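# Flip the box lid over on the mat

## Task

Invert the box lid so its current top face ends up facing down, with the lid lying entirely on the mat, no other object on the mat, and nothing tipped over (see the reference image called manual).

## Robot and tools

Robot: two arms, left_arm and right_arm, each with a parallel gripper. In the scene frame the origin sits at table-top height halfway between the nominal arm mounts; +x points out over the table, +z points up, and left_arm is on the +y side (this does not match left/right in images). Measured bases: left_arm at (+0.003, +0.331, +0.035) m, right_arm at (+0.005, -0.288, 0) m, both almost unrotated (tiny yaw). Every hand pose, hand target, velocity and wrist-camera pose is given in that arm's own base frame; fixed cameras and the table use the scene frame. A gripper's fingers extend along its +z axis and separate along its y axis. The reported end_effector_position is the spot between the pads, roughly 1 cm short of the fingertips. Joint ranges (rad, base to hand): waist -2.880..2.880, shoulder 0..3.142, elbow 0..3.019 (straight at 2.964), wrist pitch -1.693..1.571, wrist yaw -1.571..1.571, wrist roll -2.094..2.094.

Row format (shared by execute_actions and move): a flat list of 16 numbers covering both arms, even if one is idle: left_arm x, y, z, qw, qx, qy, qz, opening, then right_arm in the same order. x, y, z are an absolute gripper position in metres in that arm's base frame; the quaternion is an absolute orientation, w first. Opening runs from -1 (shut) to +1 (wide, 0.094 m). To keep an arm still, resend its last reported pose and its intended opening every call; resend the same quaternion in each row to hold orientation. A 0 opening is a real command, so repeat the current one to leave a gripper alone.

execute_actions: actions is a list of actions; each action is a table of up to 15 rows, one per 1/30 s control step, the last row being held if fewer are given. Each row is an absolute pose per arm. An action is rejected for both arms if any target lies more than 0.6 m from that gripper's current position along any of its own axes; the whole call is rejected if the first action fails that test or anything is malformed. An empty actions list returns camera images; cameras picks which ones (names, ["all"], or []).

move: target is one 16-number row or a list of up to 15 rows (absolute poses, no 0.6 m check). Each gripper follows a straight line from its Hand target, turning the short way. speed is m/s, 0.002 to 4.3, default 0.25 (rotation up to twice that in rad/s), one value or one per target. blend is a corner radius in metres per target; 0 means stop at each. opening_speed is on the -1..1 scale per second, at least 0.2; use it for gentle closing. grip_force is newtons per pad, 10 to 50, one value or one per arm, and persists. blocking=false returns after about 0.5 s while motion continues; a new move takes over from the current point. Paths ignore obstacles and the other arm; grippers lag and stray more at high speed. Do not route a path near an arm's own base (it can flip the shoulder); go around it.

wait: seconds 0 to 10; arms hold their last command. stop: brakes a running move. zoom_image: camera (cam_head_left, cam_head_right, cam_high, cam_low, cam_left_wrist, cam_right_wrist) and region [x0, y0, x1, y1] in pixels from the top-left, at most 504 by 504, using that camera's newest image. show_instructions: shows the reference image. finished_scene: scene is the current scene number; irreversible, so call only when the task is complete and everything has settled.

Reading results: end_effector_position and end_effector_quat_wxyz per arm; Hand target is where the arm is actually being driven, which may fall short of your command because orientation is clipped to 40 degrees from the measured one each step, so finish the rest in later calls. Tool commands shows current gripper commands. grip_measured is the finger gap on the -1..1 scale (reads a bit wide when empty, somewhat narrower than a hard part when squeezing); grip_effort_nm is gripper motor effort (negative closing), not pad force. Joint torques follow joint order, positive toward larger angles; Joint velocities may say within noise. The move: line states how it ended (done, off_target, moving, held, fault) and limits (paced = pose clipped, held = steps withheld). Done means within 10 mm and 2 degrees; neither done nor off_target tells you about contact. Resting a few cm off the commanded pose from friction or weight is normal. MOTOR HOT appears near 85 C; at 100 C an OVER-TEMPERATURE FAULT drops that arm for 30 to 60 s or more, so avoid long stretched holds, carried loads and pushing at unreachable poses.

Avoid: dropping a held object or releasing it while moving, letting anything leave the table, fast contact or deep targets past a surface (both raise force), hitting fixed or heavy items, and any contact or pinching between the two arms or grippers. To release, command an opening clearly above grip_measured. Loose objects may occasionally be nudged by disturbances.

Each tool is called after "Request:" by a JSON object that holds its "op" and its "data".

Reference images:

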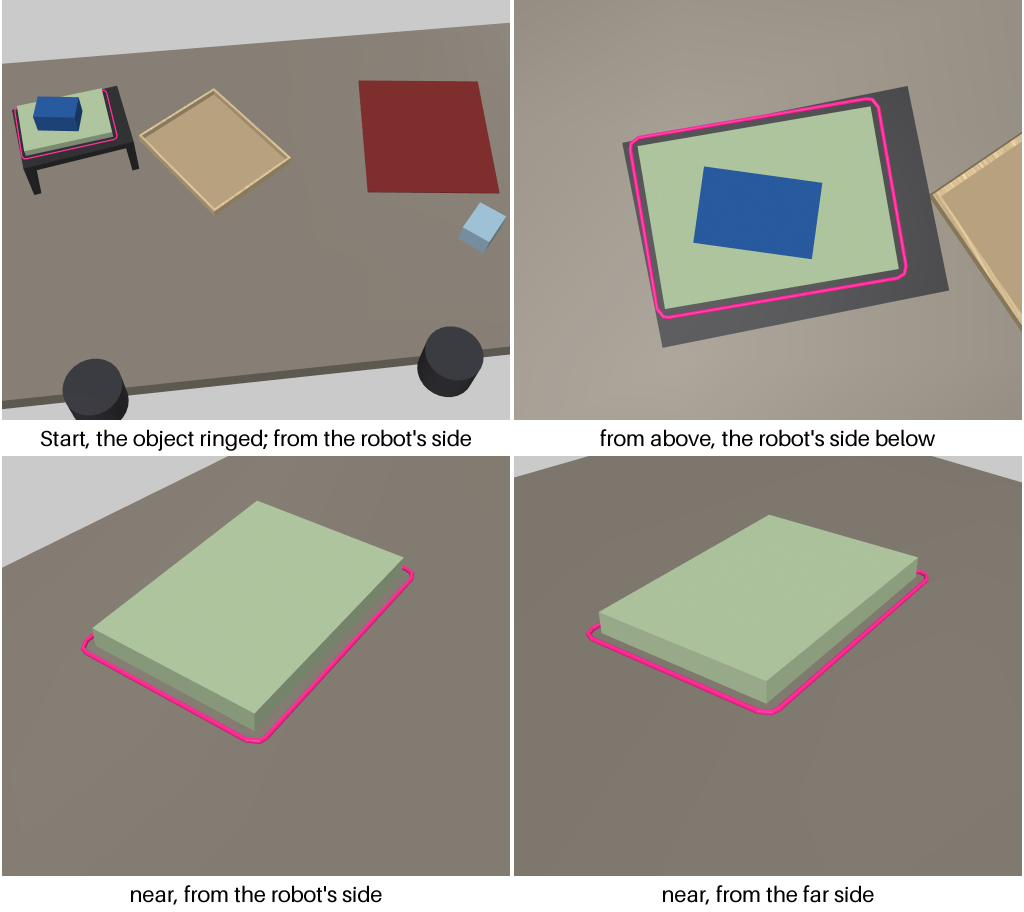

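## Session

Request:
{"op": "execute_actions", "data": {"actions": []}}

Scene clock: 0.00 s.
left_arm: end_effector_position=(+0.7558, -0.0651, +0.1896) grip_measured=+1.000 grip_effort_nm=n/a end_effector_quat_wxyz=(+0.469, -0.446, +0.762, -0.028) | right_arm: end_effector_position=(+0.4881, +0.3176, +0.1234) grip_measured=+1.000 grip_effort_nm=n/a end_effector_quat_wxyz=(+0.299, +0.338, +0.892, -0.027)
Joint positions: left_arm=[-0.204 1.943 1.614 -0.382 -0.544 -1.009 0.094] | right_arm=[0.737 1.782 1.382 -0.917 0.56 1.388 0.094]
Joint velocities: within noise
Joint torques (N m): no reading
Heat: left arm: hottest wrist pitch 34 °C; right arm: hottest shoulder 35 °C.
Hand target: left_arm +0.7631, -0.0666, +0.1998; +0.477, -0.447, +0.756, -0.035 | right_arm +0.4963, +0.3249, +0.1409; +0.308, +0.342, +0.888, -0.010
Tool commands: left_gripper/opening=+1.0 right_gripper/opening=+1.0

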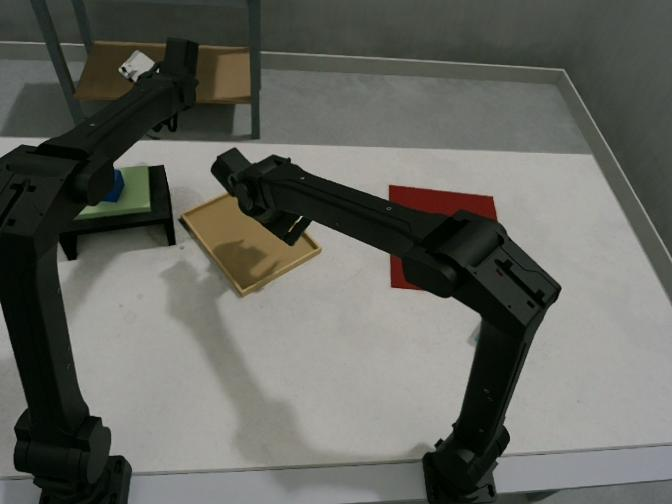

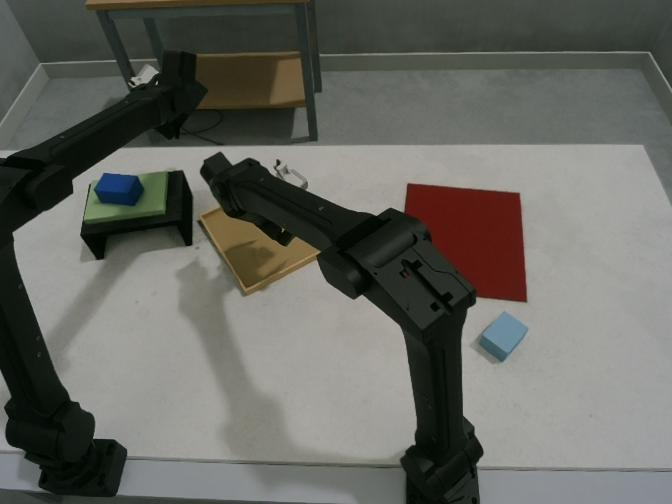

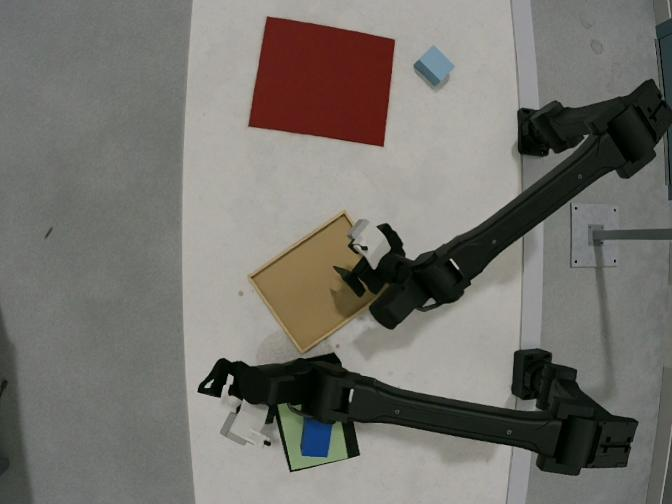

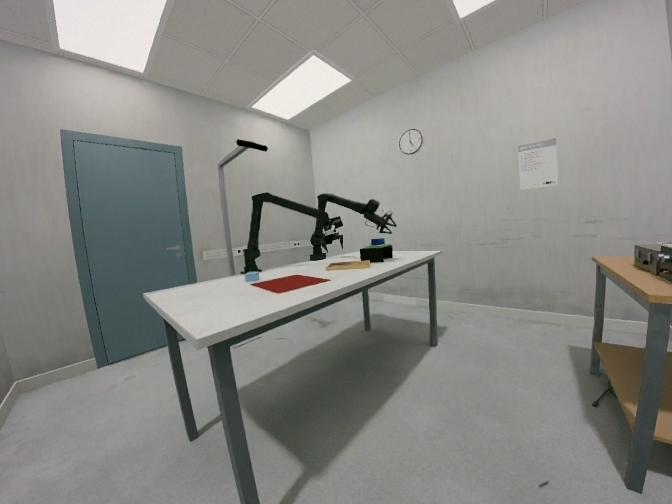

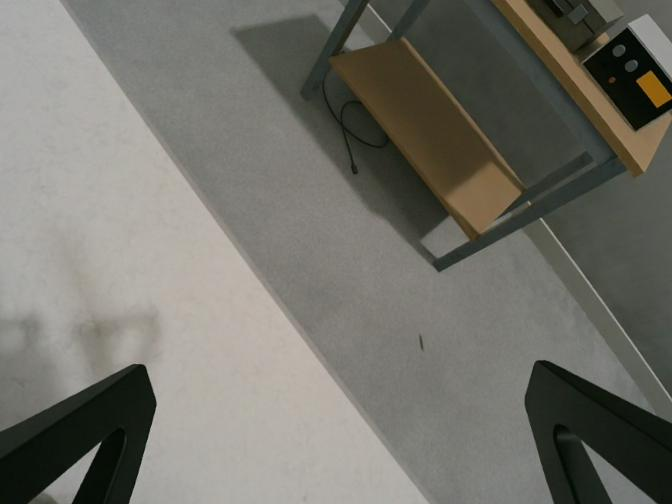

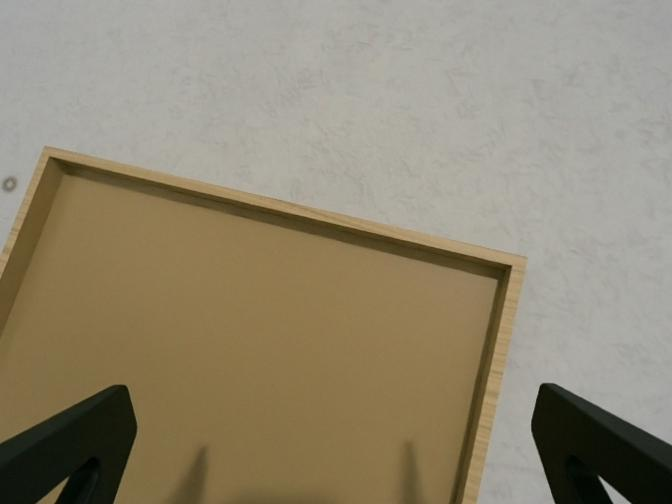

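Request:
{"op": "move", "data": {"target": [0.25, 0.0, 0.28, 0, 0, 1, 0, 1, 0.25, 0.0, 0.25, 0, 0, 1, 0, 1], "speed": 0.5, "cameras": ["all"]}}

Scene clock: 54.80 s.
left_arm: end_effector_position=(+0.2520, -0.0029, +0.2797) grip_measured=+1.000 grip_effort_nm=-0.01 end_effector_quat_wxyz=(+0.003, +0.000, +1.000, -0.001) | right_arm: end_effector_position=(+0.2454, +0.0015, +0.2385) grip_measured=+1.000 grip_effort_nm=0.02 end_effector_quat_wxyz=(-0.009, +0.002, +1.000, -0.002)
Joint positions: left_arm=[-0.009 0.991 1.104 -1.678 0.001 -0.009 0.094] | right_arm=[0.01 0.981 0.99 -1.597 0.003 0.014 0.094]
Joint torques (N m): left_arm=[-0.73 -4.42 10.03 0.05 -0.11 0.02] | right_arm=[-0.03 -4.25 10.84 -0.29 -0.06 -0.09]
Heat: left arm: hottest elbow 37 °C; right arm: hottest shoulder 38 °C.
Hand target: left_arm +0.2500, +0.0000, +0.2801; +0.000, +0.000, +1.000, +0.000 | right_arm +0.2498, +0.0001, +0.2498; +0.000, +0.000, +1.000, +0.000
Off the commanded pose: left_arm 0.004 m, 0 deg | right_arm 0.012 m, 1 deg.
move: off_target (right_arm)

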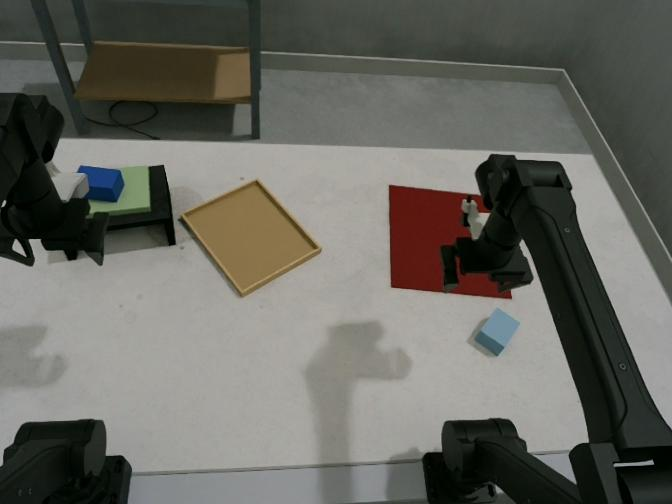

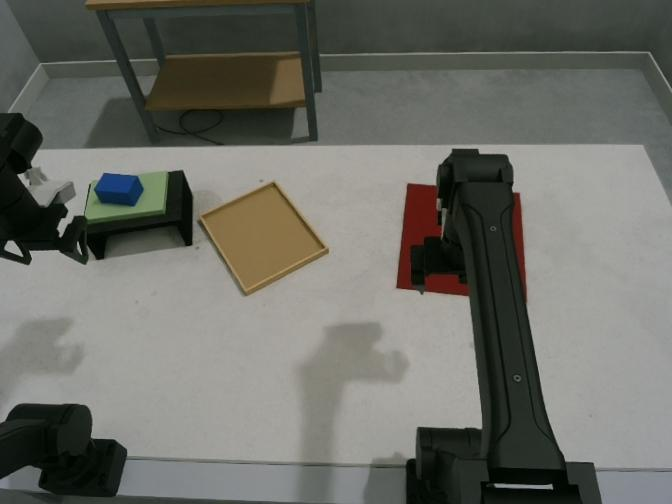

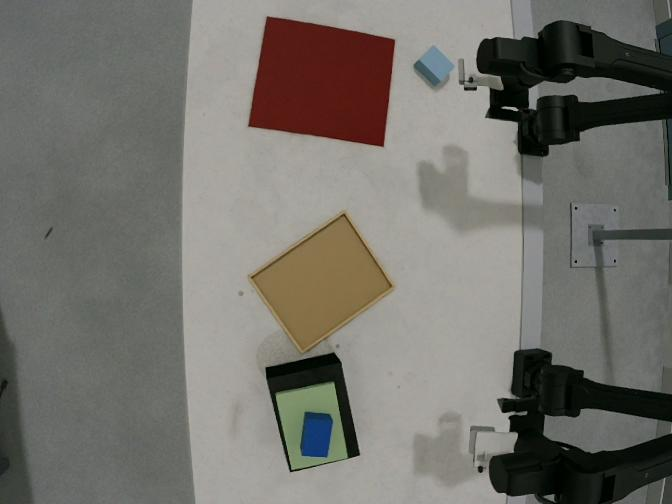

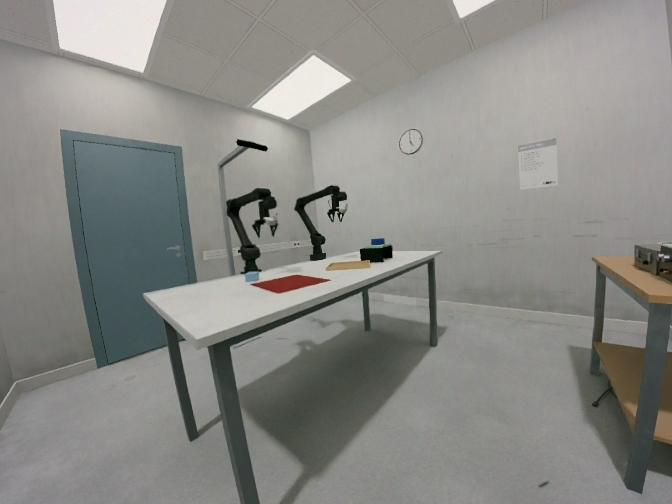

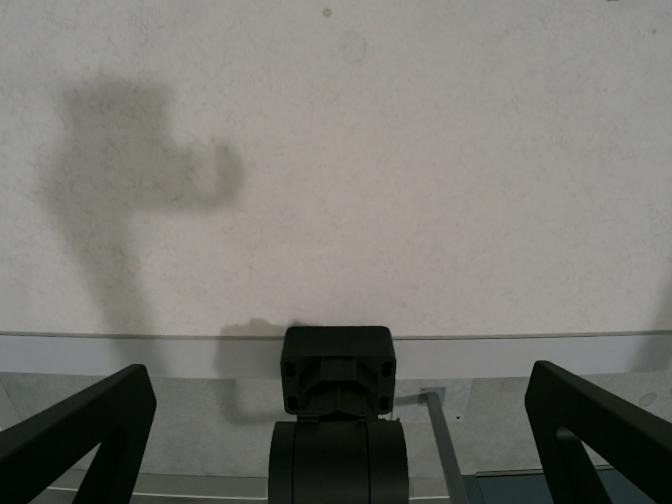

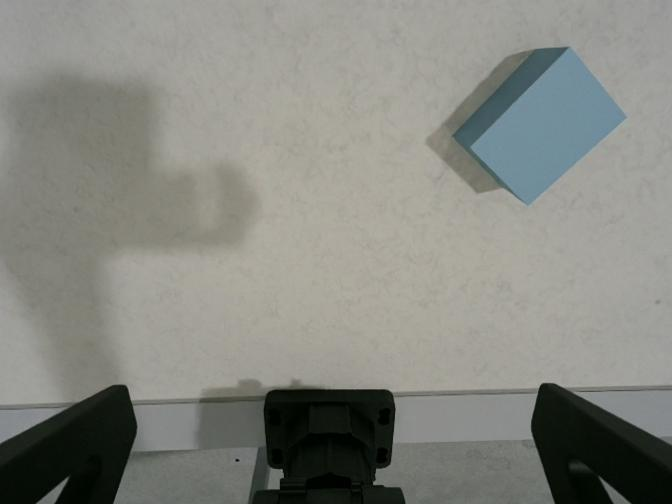

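Request:
{"op": "zoom_image", "data": {"camera": "cam_high", "region": [230, 330, 400, 490]}}

Request:
{"op": "zoom_image", "data": {"camera": "cam_head_right", "region": [60, 140, 220, 280]}}

Request:
{"op": "zoom_image", "data": {"camera": "cam_low", "region": [320, 220, 420, 280]}}

Scaled by 2.965 from the camera's 672x504 image, which has a finer 960x720 frame.

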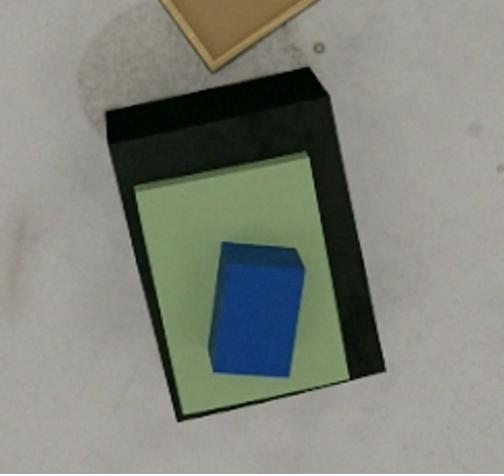

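Scaled by 3.150 from the camera's 672x504 image, which has a finer 960x720 frame.

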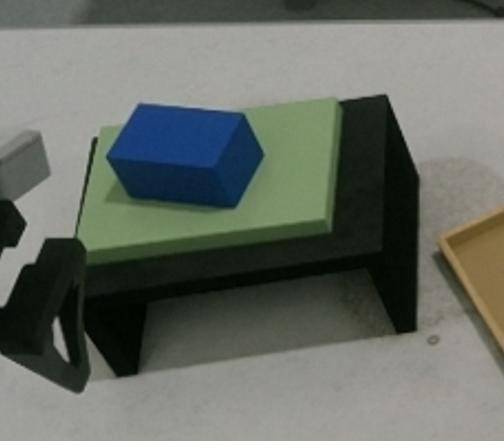

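Scaled by 5.040 from the camera's 672x504 image, which has a finer 960x720 frame.

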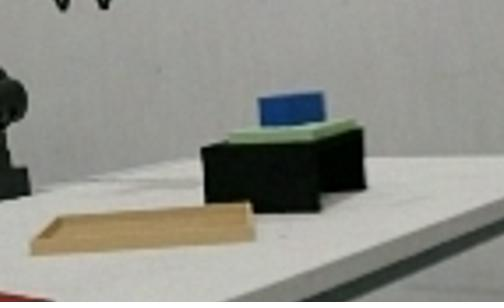

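Request:
{"op": "move", "data": {"target": [0.534, 0.1, 0.25, 0, -0.6626, 0.749, 0, 1, 0.25, 0.0, 0.25, 0, 0, 1, 0, 1], "speed": 0.5, "cameras": ["cam_left_wrist","cam_high","cam_head_right"]}}

Scene clock: 92.20 s.
left_arm: end_effector_position=(+0.5223, +0.0933, +0.2406) grip_measured=+1.000 grip_effort_nm=-0.02 end_effector_quat_wxyz=(-0.011, -0.656, +0.755, +0.004) | right_arm: end_effector_position=(+0.2454, +0.0015, +0.2385) grip_measured=+1.000 grip_effort_nm=0.01 end_effector_quat_wxyz=(-0.009, +0.002, +1.000, -0.002)
Joint positions: left_arm=[0.179 1.745 1.737 -1.586 0.004 -1.252 0.094] | right_arm=[0.01 0.981 0.99 -1.597 0.003 0.013 0.094]
Joint torques (N m): left_arm=[-1.03 -15.15 14 -0.05 -0.31 -0.2] | right_arm=[-0.03 -4.31 10.82 -0.28 -0.06 -0.07]
Heat: left arm: hottest elbow 36 °C; right arm: hottest elbow 38 °C.
Hand target: left_arm +0.5334, +0.0998, +0.2498; +0.000, -0.663, +0.749, +0.000 | right_arm +0.2498, +0.0001, +0.2498; +0.000, +0.000, +1.000, +0.000
Off the commanded pose: left_arm 0.016 m, 2 deg | right_arm 0.012 m, 1 deg.
move: off_target (left_arm, right_arm)
Images, in order (width x height): cam_head_right 672x504, cam_high 672x504, cam_left_wrist 672x504.

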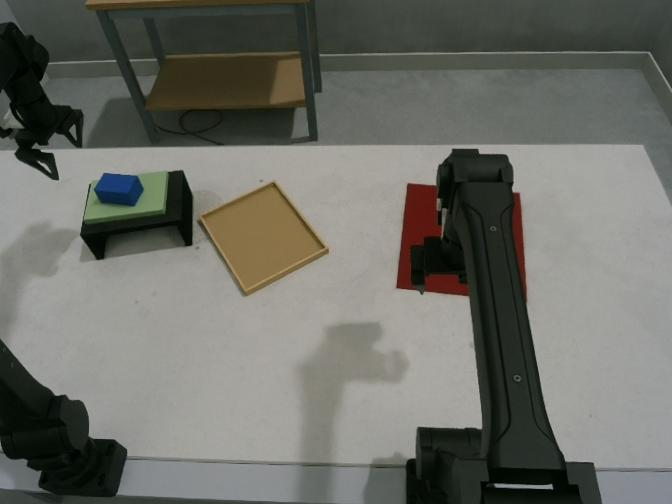

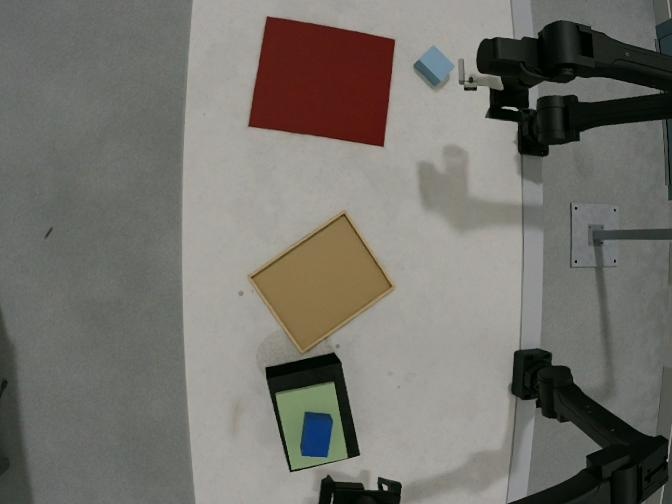

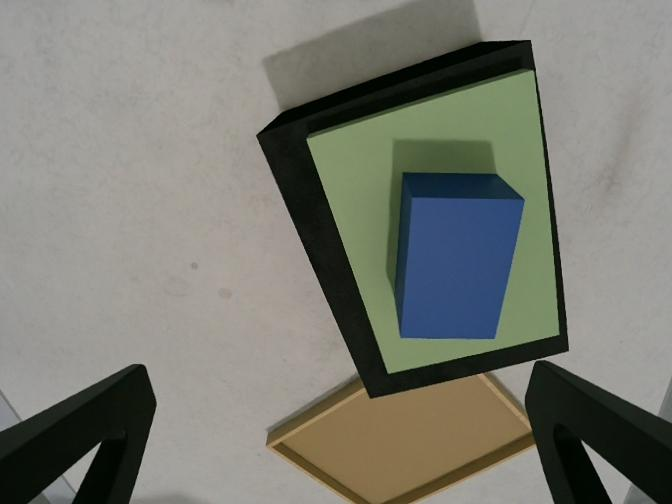

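Request:
{"op": "move", "data": {"target": [0.59, 0.055, 0.19, 0, -0.6626, 0.749, 0, 1, 0.25, 0.0, 0.25, 0, 0, 1, 0, 1], "speed": 0.4, "cameras": ["cam_left_wrist","cam_high","cam_head_right","cam_low"]}}

Scene clock: 112.50 s.
left_arm: end_effector_position=(+0.5756, +0.0494, +0.1751) grip_measured=+1.000 grip_effort_nm=-0.02 end_effector_quat_wxyz=(-0.019, -0.656, +0.754, +0.012) | right_arm: end_effector_position=(+0.2454, +0.0015, +0.2385) grip_measured=+1.000 grip_effort_nm=0.01 end_effector_quat_wxyz=(-0.009, +0.002, +1.000, -0.002)
Joint positions: left_arm=[0.088 1.903 1.789 -1.502 0.004 -1.344 0.094] | right_arm=[0.01 0.981 0.99 -1.597 0.003 0.013 0.094]
Joint torques (N m): left_arm=[-1.08 -18.73 13.63 0.35 -0.29 -0.2] | right_arm=[-0.03 -4.25 10.82 -0.27 -0.06 -0.07]
Heat: left arm: hottest elbow 40 °C; right arm: hottest elbow 39 °C.
Hand target: left_arm +0.5892, +0.0548, +0.1902; +0.000, -0.663, +0.749, +0.000 | right_arm +0.2498, +0.0001, +0.2498; +0.000, +0.000, +1.000, +0.000
Off the commanded pose: left_arm 0.021 m, 3 deg | right_arm 0.012 m, 1 deg.
move: off_target (left_arm, right_arm)
Images, in order (width x height): cam_head_right 672x504, cam_high 672x504, cam_low 672x504, cam_left_wrist 672x504.

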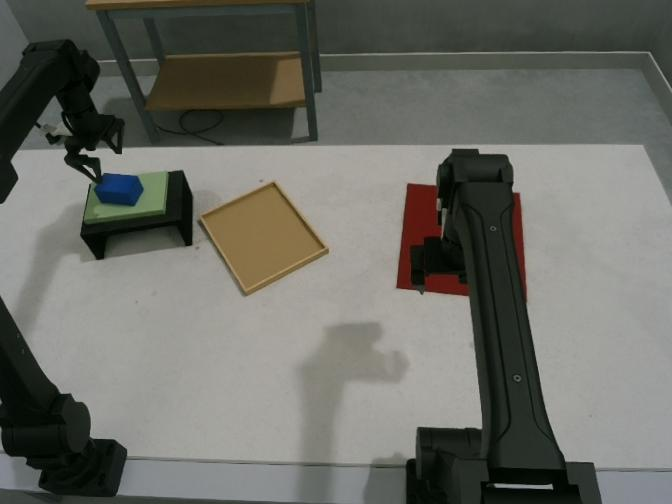

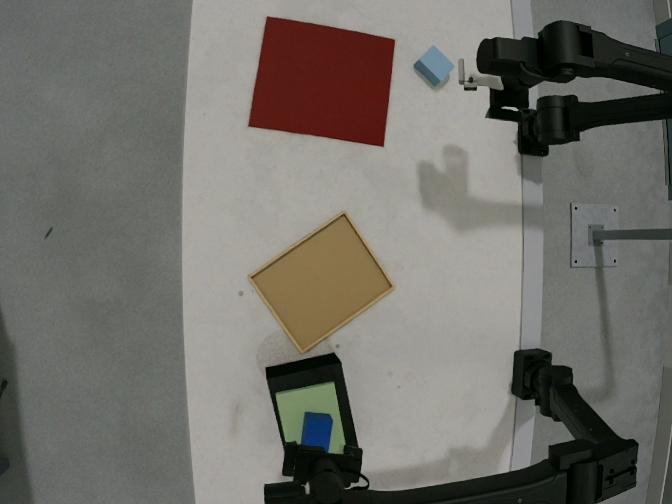

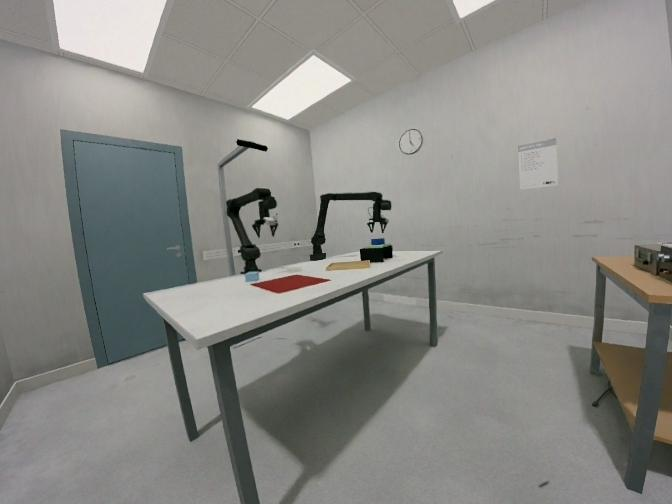

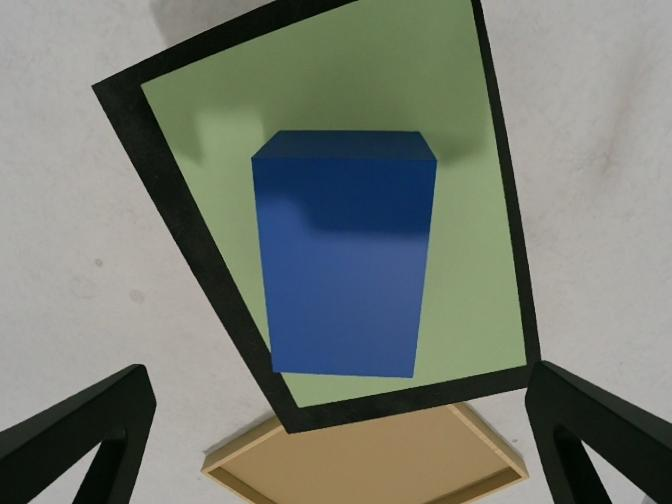

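Request:
{"op": "move", "data": {"target": [[0.591, 0.063, 0.131, 0, -0.6626, 0.749, 0, 1, 0.25, 0.0, 0.25, 0, 0, 1, 0, 1],[0.591, 0.063, 0.131, 0, -0.6626, 0.749, 0, -0.3, 0.25, 0.0, 0.25, 0, 0, 1, 0, 1]], "speed": 0.2, "opening_speed": 1.0, "grip_force": 25, "cameras": ["cam_left_wrist","cam_head_right"]}}

Scene clock: 126.13 s.
left_arm: end_effector_position=(+0.5881, +0.0559, +0.1368) grip_measured=-0.299 grip_effort_nm=-0.08 end_effector_quat_wxyz=(-0.001, -0.660, +0.751, -0.002) | right_arm: end_effector_position=(+0.2454, +0.0015, +0.2385) grip_measured=+1.000 grip_effort_nm=0.01 end_effector_quat_wxyz=(-0.009, +0.002, +1.000, -0.002)
Joint positions: left_arm=[0.097 1.924 1.72 -1.366 0.004 -1.345 0.033] | right_arm=[0.01 0.981 0.99 -1.597 0.003 0.013 0.094]
Joint torques (N m): left_arm=[-0.85 -18.02 10.13 0.62 -0.3 -0.05] | right_arm=[-0.09 -4.25 10.84 -0.28 -0.06 -0.07]
Heat: left arm: hottest elbow 39 °C; right arm: hottest elbow 39 °C.
Hand target: left_arm +0.5908, +0.0629, +0.1311; +0.000, -0.663, +0.749, +0.000 | right_arm +0.2498, +0.0001, +0.2498; +0.000, +0.000, +1.000, +0.000
Off the commanded pose: left_arm 0.010 m, 0 deg | right_arm 0.012 m, 1 deg.
grip_force (N): 25, 25
move: off_target (right_arm)
Images, in order (width x height): cam_head_right 672x504, cam_left_wrist 672x504.

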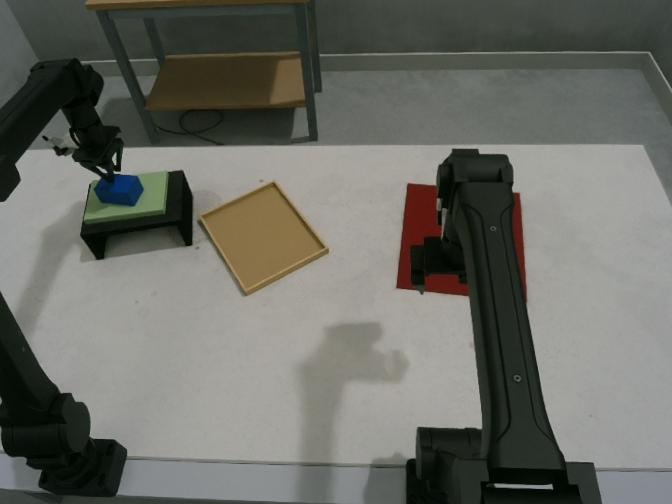

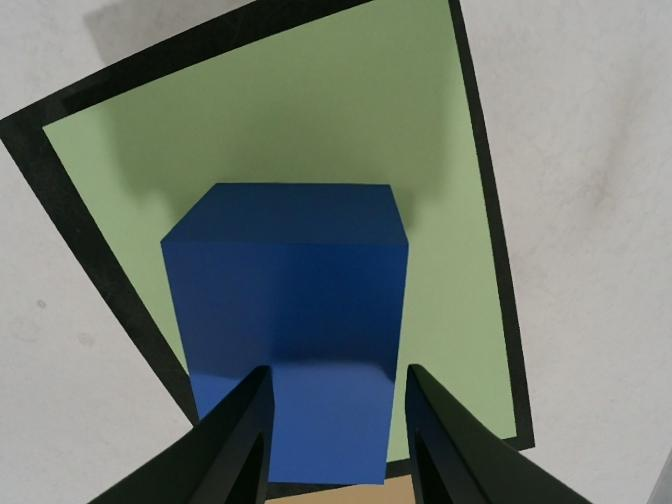

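Request:
{"op": "move", "data": {"target": [[0.582, 0.063, 0.16, 0, -0.6626, 0.749, 0, 1, 0.25, 0.0, 0.25, 0, 0, 1, 0, 1],[0.582, 0.063, 0.108, 0, -0.6626, 0.749, 0, 1, 0.25, 0.0, 0.25, 0, 0, 1, 0, 1]], "speed": 0.2, "cameras": ["cam_left_wrist","cam_head_right"]}}

Scene clock: 134.80 s.
left_arm: end_effector_position=(+0.5796, +0.0558, +0.1147) grip_measured=+0.999 grip_effort_nm=0.06 end_effector_quat_wxyz=(+0.000, -0.660, +0.751, -0.002) | right_arm: end_effector_position=(+0.2454, +0.0015, +0.2385) grip_measured=+1.000 grip_effort_nm=0.02 end_effector_quat_wxyz=(-0.009, +0.002, +1.000, -0.002)
Joint positions: left_arm=[0.098 1.915 1.646 -1.299 0.003 -1.345 0.094] | right_arm=[0.01 0.981 0.99 -1.597 0.003 0.013 0.094]
Joint torques (N m): left_arm=[-0.73 -17.49 9.81 0.64 -0.3 -0.03] | right_arm=[-0.09 -4.31 10.84 -0.28 -0.06 -0.07]
Heat: left arm: hottest elbow 39 °C; right arm: hottest elbow 39 °C.
Hand target: left_arm +0.5818, +0.0630, +0.1080; +0.000, -0.663, +0.749, +0.000 | right_arm +0.2498, +0.0001, +0.2498; +0.000, +0.000, +1.000, +0.000
Off the commanded pose: left_arm 0.010 m, 0 deg | right_arm 0.012 m, 1 deg.
grip_force (N): 25, 25
move: off_target (right_arm)
Images, in order (width x height): cam_head_right 672x504, cam_left_wrist 672x504.

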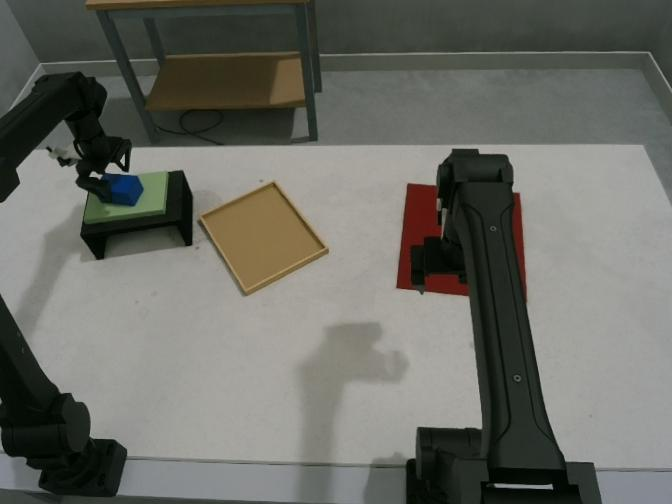

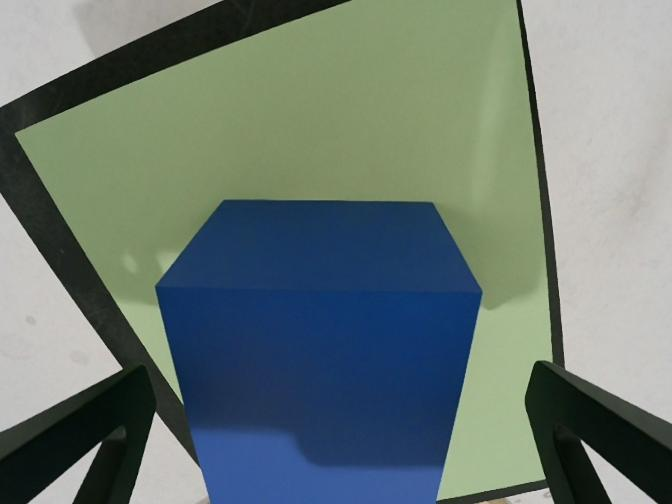

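Request:
{"op": "move", "data": {"target": [[0.579, 0.063, 0.106, 0, -0.6626, 0.749, 0, -1, 0.25, 0.0, 0.25, 0, 0, 1, 0, 1],[0.579, 0.063, 0.17, 0, -0.6626, 0.749, 0, -1, 0.25, 0.0, 0.25, 0, 0, 1, 0, 1],[0.36, 0.2, 0.15, 0, -0.6626, 0.749, 0, -1, 0.25, 0.0, 0.25, 0, 0, 1, 0, 1],[0.36, 0.2, 0.04, 0, -0.6626, 0.749, 0, -1, 0.25, 0.0, 0.25, 0, 0, 1, 0, 1]], "speed": [0.1,0.2,0.4,0.2], "opening_speed": 1.0, "blend": [0,0.03,0.03,0], "cameras": ["cam_left_wrist","cam_head_right","cam_low","cam_head_left","cam_high"]}}

Scene clock: 147.00 s.
left_arm: end_effector_position=(+0.3565, +0.1966, +0.0403) grip_measured=+0.135 grip_effort_nm=-0.58 end_effector_quat_wxyz=(-0.004, -0.665, +0.747, +0.003) | right_arm: end_effector_position=(+0.2454, +0.0015, +0.2385) grip_measured=+1.000 grip_effort_nm=0.01 end_effector_quat_wxyz=(-0.009, +0.002, +1.000, -0.002)
Joint positions: left_arm=[0.503 1.589 0.977 -0.967 -0.004 -0.951 0.053] | right_arm=[0.01 0.981 0.99 -1.597 0.003 0.013 0.094]
Joint torques (N m): left_arm=[-1.2 -11.63 8.69 0.57 0.02 0.03] | right_arm=[-0.03 -4.31 10.85 -0.29 -0.07 -0.07]
Heat: left arm: hottest elbow 39 °C; right arm: hottest elbow 40 °C.
Hand target: left_arm +0.3600, +0.2000, +0.0400; +0.000, -0.663, +0.749, +0.000 | right_arm +0.2498, +0.0001, +0.2498; +0.000, +0.000, +1.000, +0.000
Off the commanded pose: left_arm 0.005 m, 1 deg | right_arm 0.012 m, 1 deg.
grip_force (N): 25, 25
move: off_target (right_arm)
Images, in order (width x height): cam_head_left 672x504, cam_head_right 672x504, cam_high 672x504, cam_low 672x504, cam_left_wrist 672x504.

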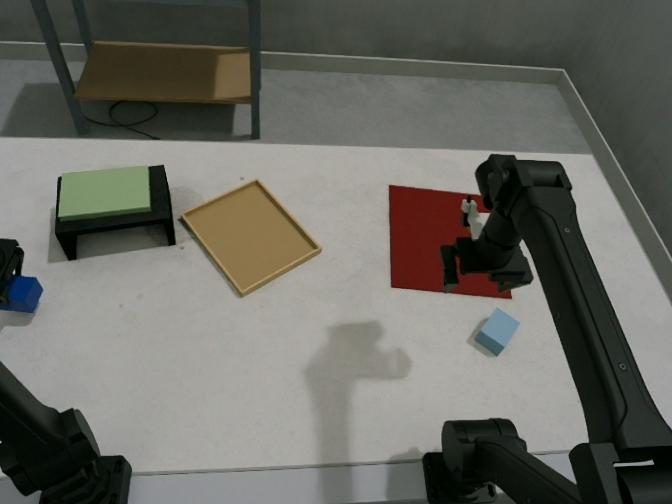

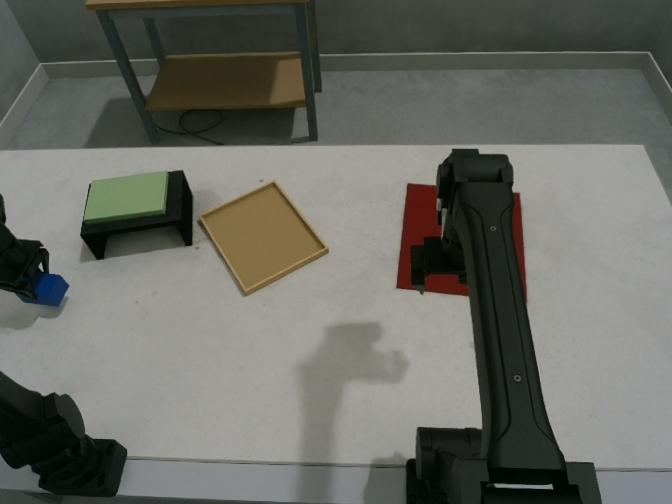

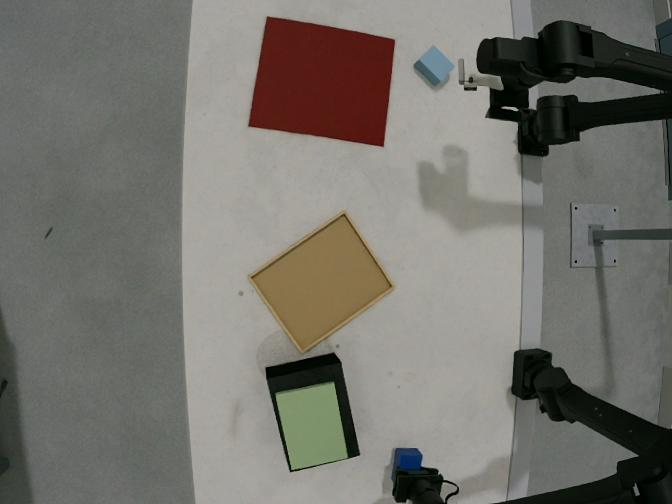

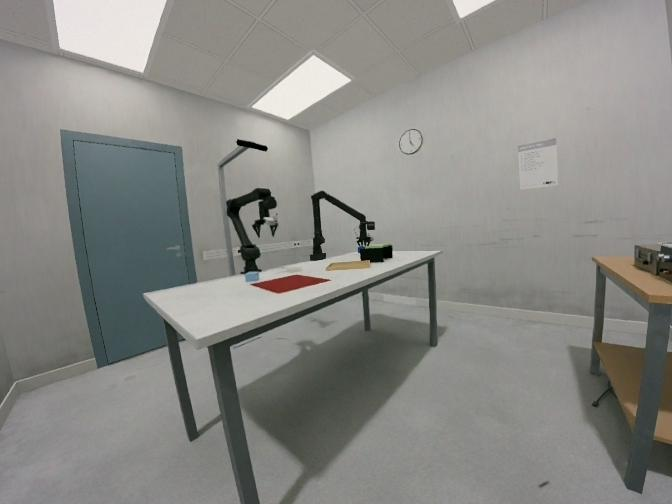

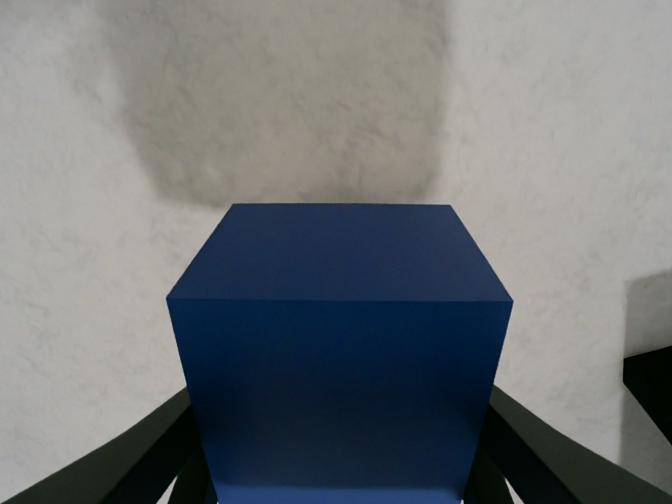

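Request:
{"op": "move", "data": {"target": [[0.36, 0.2, 0.012, 0, -0.6626, 0.749, 0, -1, 0.25, 0.0, 0.25, 0, 0, 1, 0, 1],[0.36, 0.2, -0.002, 0, -0.6626, 0.749, 0, -1, 0.25, 0.0, 0.25, 0, 0, 1, 0, 1]], "speed": [0.1,0.04], "cameras": ["cam_left_wrist","cam_head_right"]}}

Request:
{"op": "zoom_image", "data": {"camera": "cam_head_right", "region": [0, 160, 200, 310]}}

Scene clock: 153.17 s.
left_arm: end_effector_position=(+0.3596, +0.1983, +0.0023) grip_measured=+0.135 grip_effort_nm=-0.58 end_effector_quat_wxyz=(+0.002, -0.665, +0.747, +0.002) | right_arm: end_effector_position=(+0.2454, +0.0015, +0.2385) grip_measured=+1.000 grip_effort_nm=0.02 end_effector_quat_wxyz=(-0.009, +0.002, +1.000, -0.002)
Joint positions: left_arm=[0.503 1.658 0.939 -0.849 -0.004 -0.951 0.053] | right_arm=[0.01 0.981 0.99 -1.597 0.003 0.013 0.094]
Joint torques (N m): left_arm=[-1.26 -11.58 7.58 0.62 0.02 0.04] | right_arm=[-0.03 -4.31 10.84 -0.29 -0.07 -0.07]
Heat: left arm: hottest elbow 39 °C; right arm: hottest elbow 40 °C.
Hand target: left_arm +0.3599, +0.1999, -0.0020; +0.000, -0.663, +0.749, +0.000 | right_arm +0.2498, +0.0001, +0.2498; +0.000, +0.000, +1.000, +0.000
Off the commanded pose: left_arm 0.005 m, 0 deg | right_arm 0.012 m, 1 deg.
grip_force (N): 25, 25
move: off_target (right_arm)
Images, in order (width x height): cam_head_right 672x504, cam_left_wrist 672x504.

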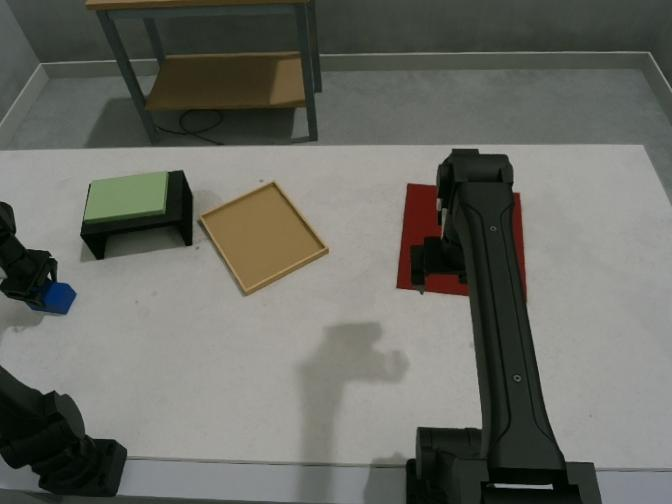

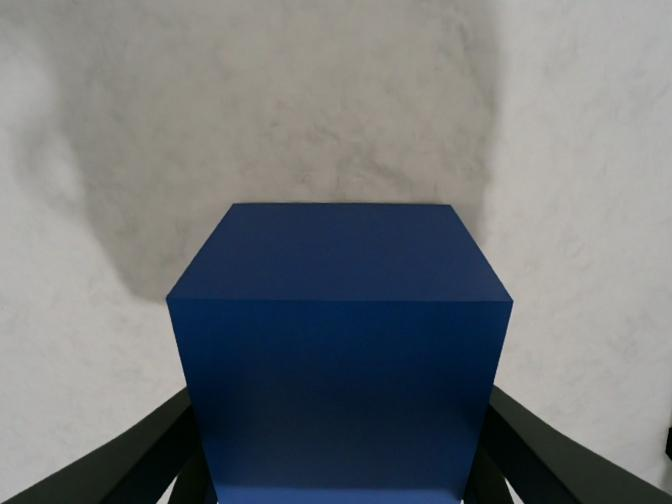

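Scaled by 2.520 from the camera's 672x504 image, which has a finer 960x720 frame.

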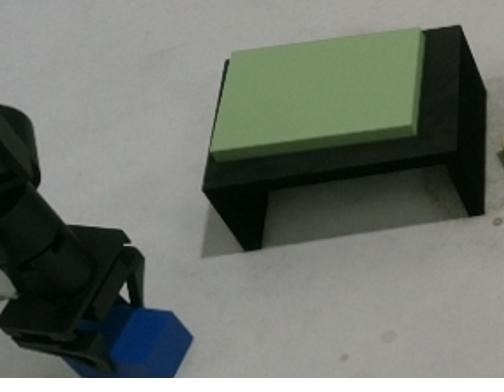

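Request:
{"op": "move", "data": {"target": [0.36, 0.2, -0.014, 0, -0.6626, 0.749, 0, -1, 0.25, 0.0, 0.25, 0, 0, 1, 0, 1], "speed": 0.03, "cameras": ["cam_left_wrist"]}}

Scene clock: 157.13 s.
left_arm: end_effector_position=(+0.3615, +0.1991, -0.0004) grip_measured=+0.135 grip_effort_nm=-0.58 end_effector_quat_wxyz=(+0.005, -0.664, +0.748, +0.000) | right_arm: end_effector_position=(+0.2454, +0.0015, +0.2385) grip_measured=+1.000 grip_effort_nm=0.02 end_effector_quat_wxyz=(-0.009, +0.002, +1.000, -0.002)
Joint positions: left_arm=[0.503 1.664 0.937 -0.834 -0.003 -0.949 0.053] | right_arm=[0.01 0.981 0.99 -1.597 0.003 0.013 0.094]
Joint torques (N m): left_arm=[-1.26 -9.93 6.84 1.35 -0.03 0.02] | right_arm=[-0.03 -4.25 10.84 -0.28 -0.06 -0.07]
Heat: left arm: hottest elbow 38 °C; right arm: hottest elbow 40 °C.
Hand target: left_arm +0.3596, +0.1997, -0.0137; +0.000, -0.663, +0.749, +0.000 | right_arm +0.2498, +0.0001, +0.2498; +0.000, +0.000, +1.000, +0.000
Off the commanded pose: left_arm 0.014 m, 1 deg | right_arm 0.012 m, 1 deg.
grip_force (N): 25, 25
move: off_target (left_arm, right_arm)
Images, in order (width x height): cam_left_wrist 672x504.

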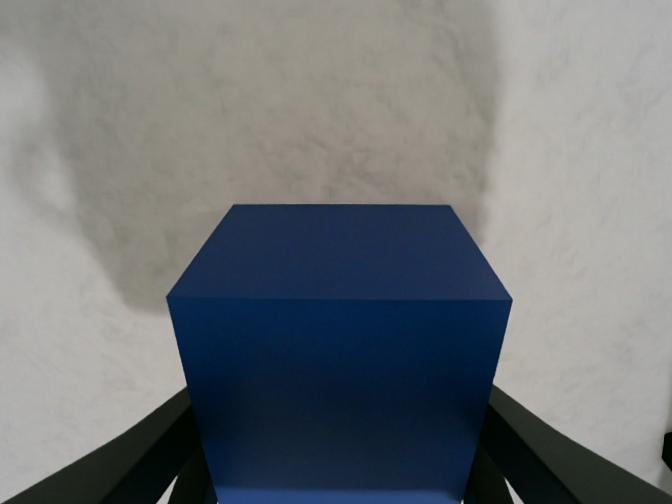

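Request:
{"op": "move", "data": {"target": [[0.36, 0.2, 0.003, 0, -0.6626, 0.749, 0, 0.7, 0.25, 0.0, 0.25, 0, 0, 1, 0, 1],[0.36, 0.2, 0.10, 0, -0.6626, 0.749, 0, 0.7, 0.25, 0.0, 0.25, 0, 0, 1, 0, 1],[0.565, 0.185, 0.16, 0, -0.777, 0.629, 0, 0, 0.25, 0.0, 0.25, 0, 0, 1, 0, 1]], "speed": [0.05,0.2,0.4], "blend": [0,0.03,0], "opening_speed": 2, "cameras": ["cam_left_wrist","cam_head_right","cam_high"]}}

Scene clock: 184.33 s.
left_arm: end_effector_position=(+0.5522, +0.1791, +0.1537) grip_measured=+0.001 grip_effort_nm=-0.08 end_effector_quat_wxyz=(+0.009, +0.774, -0.634, -0.004) | right_arm: end_effector_position=(+0.2454, +0.0015, +0.2385) grip_measured=+1.000 grip_effort_nm=0.02 end_effector_quat_wxyz=(-0.009, +0.002, +1.000, -0.002)
Joint positions: left_arm=[0.316 1.901 1.73 -1.419 0.004 -1.453 0.047] | right_arm=[0.01 0.981 0.99 -1.597 0.003 0.013 0.094]
Joint torques (N m): left_arm=[-1.49 -17.08 13.74 -0.05 -0.31 -0.2] | right_arm=[-0.03 -4.25 10.84 -0.29 -0.06 -0.07]
Heat: left arm: hottest elbow 37 °C; right arm: hottest elbow 40 °C.
Hand target: left_arm +0.5645, +0.1848, +0.1600; +0.000, +0.777, -0.629, +0.000 | right_arm +0.2498, +0.0001, +0.2498; +0.000, +0.000, +1.000, +0.000
Off the commanded pose: left_arm 0.015 m, 1 deg | right_arm 0.012 m, 1 deg.
grip_force (N): 25, 25
move: off_target (left_arm, right_arm); target 3's new opening was sent with left_arm's hand 0.015 m and 1 deg from that target
Images, in order (width x height): cam_head_right 672x504, cam_high 672x504, cam_left_wrist 672x504.

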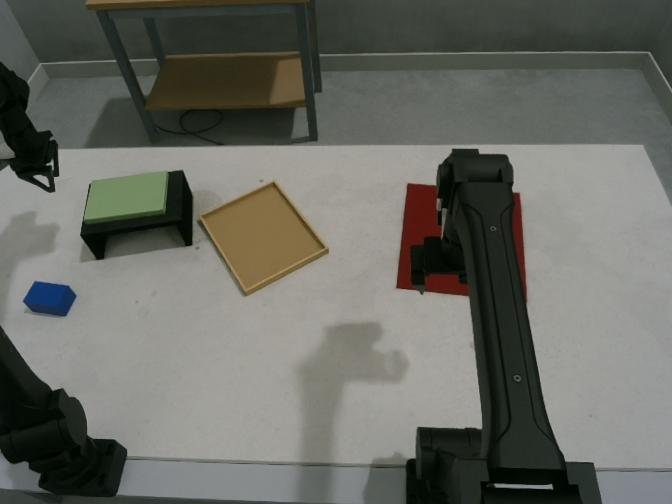

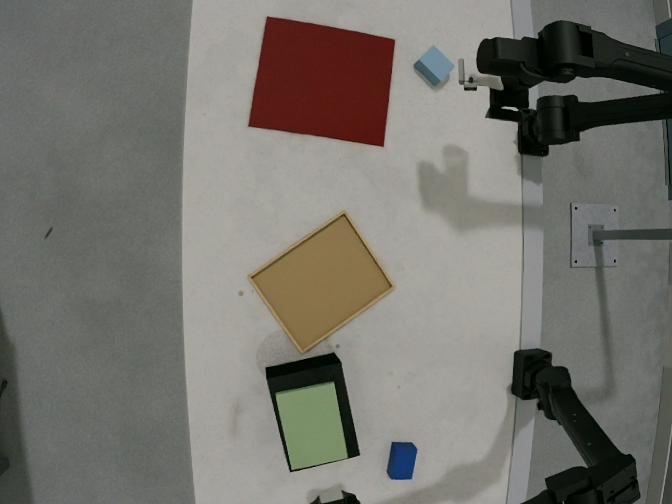

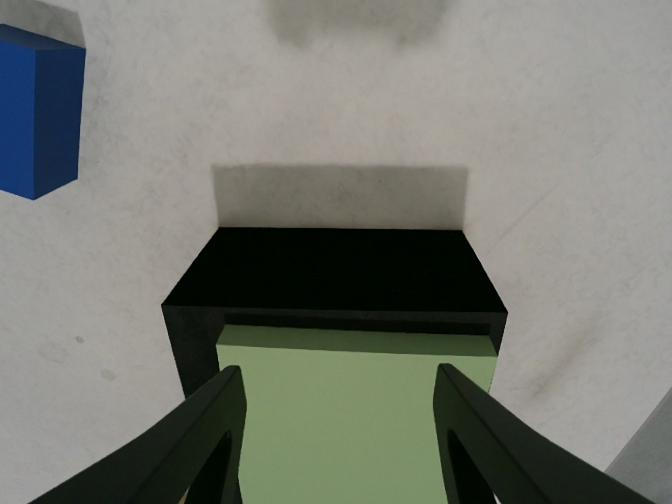

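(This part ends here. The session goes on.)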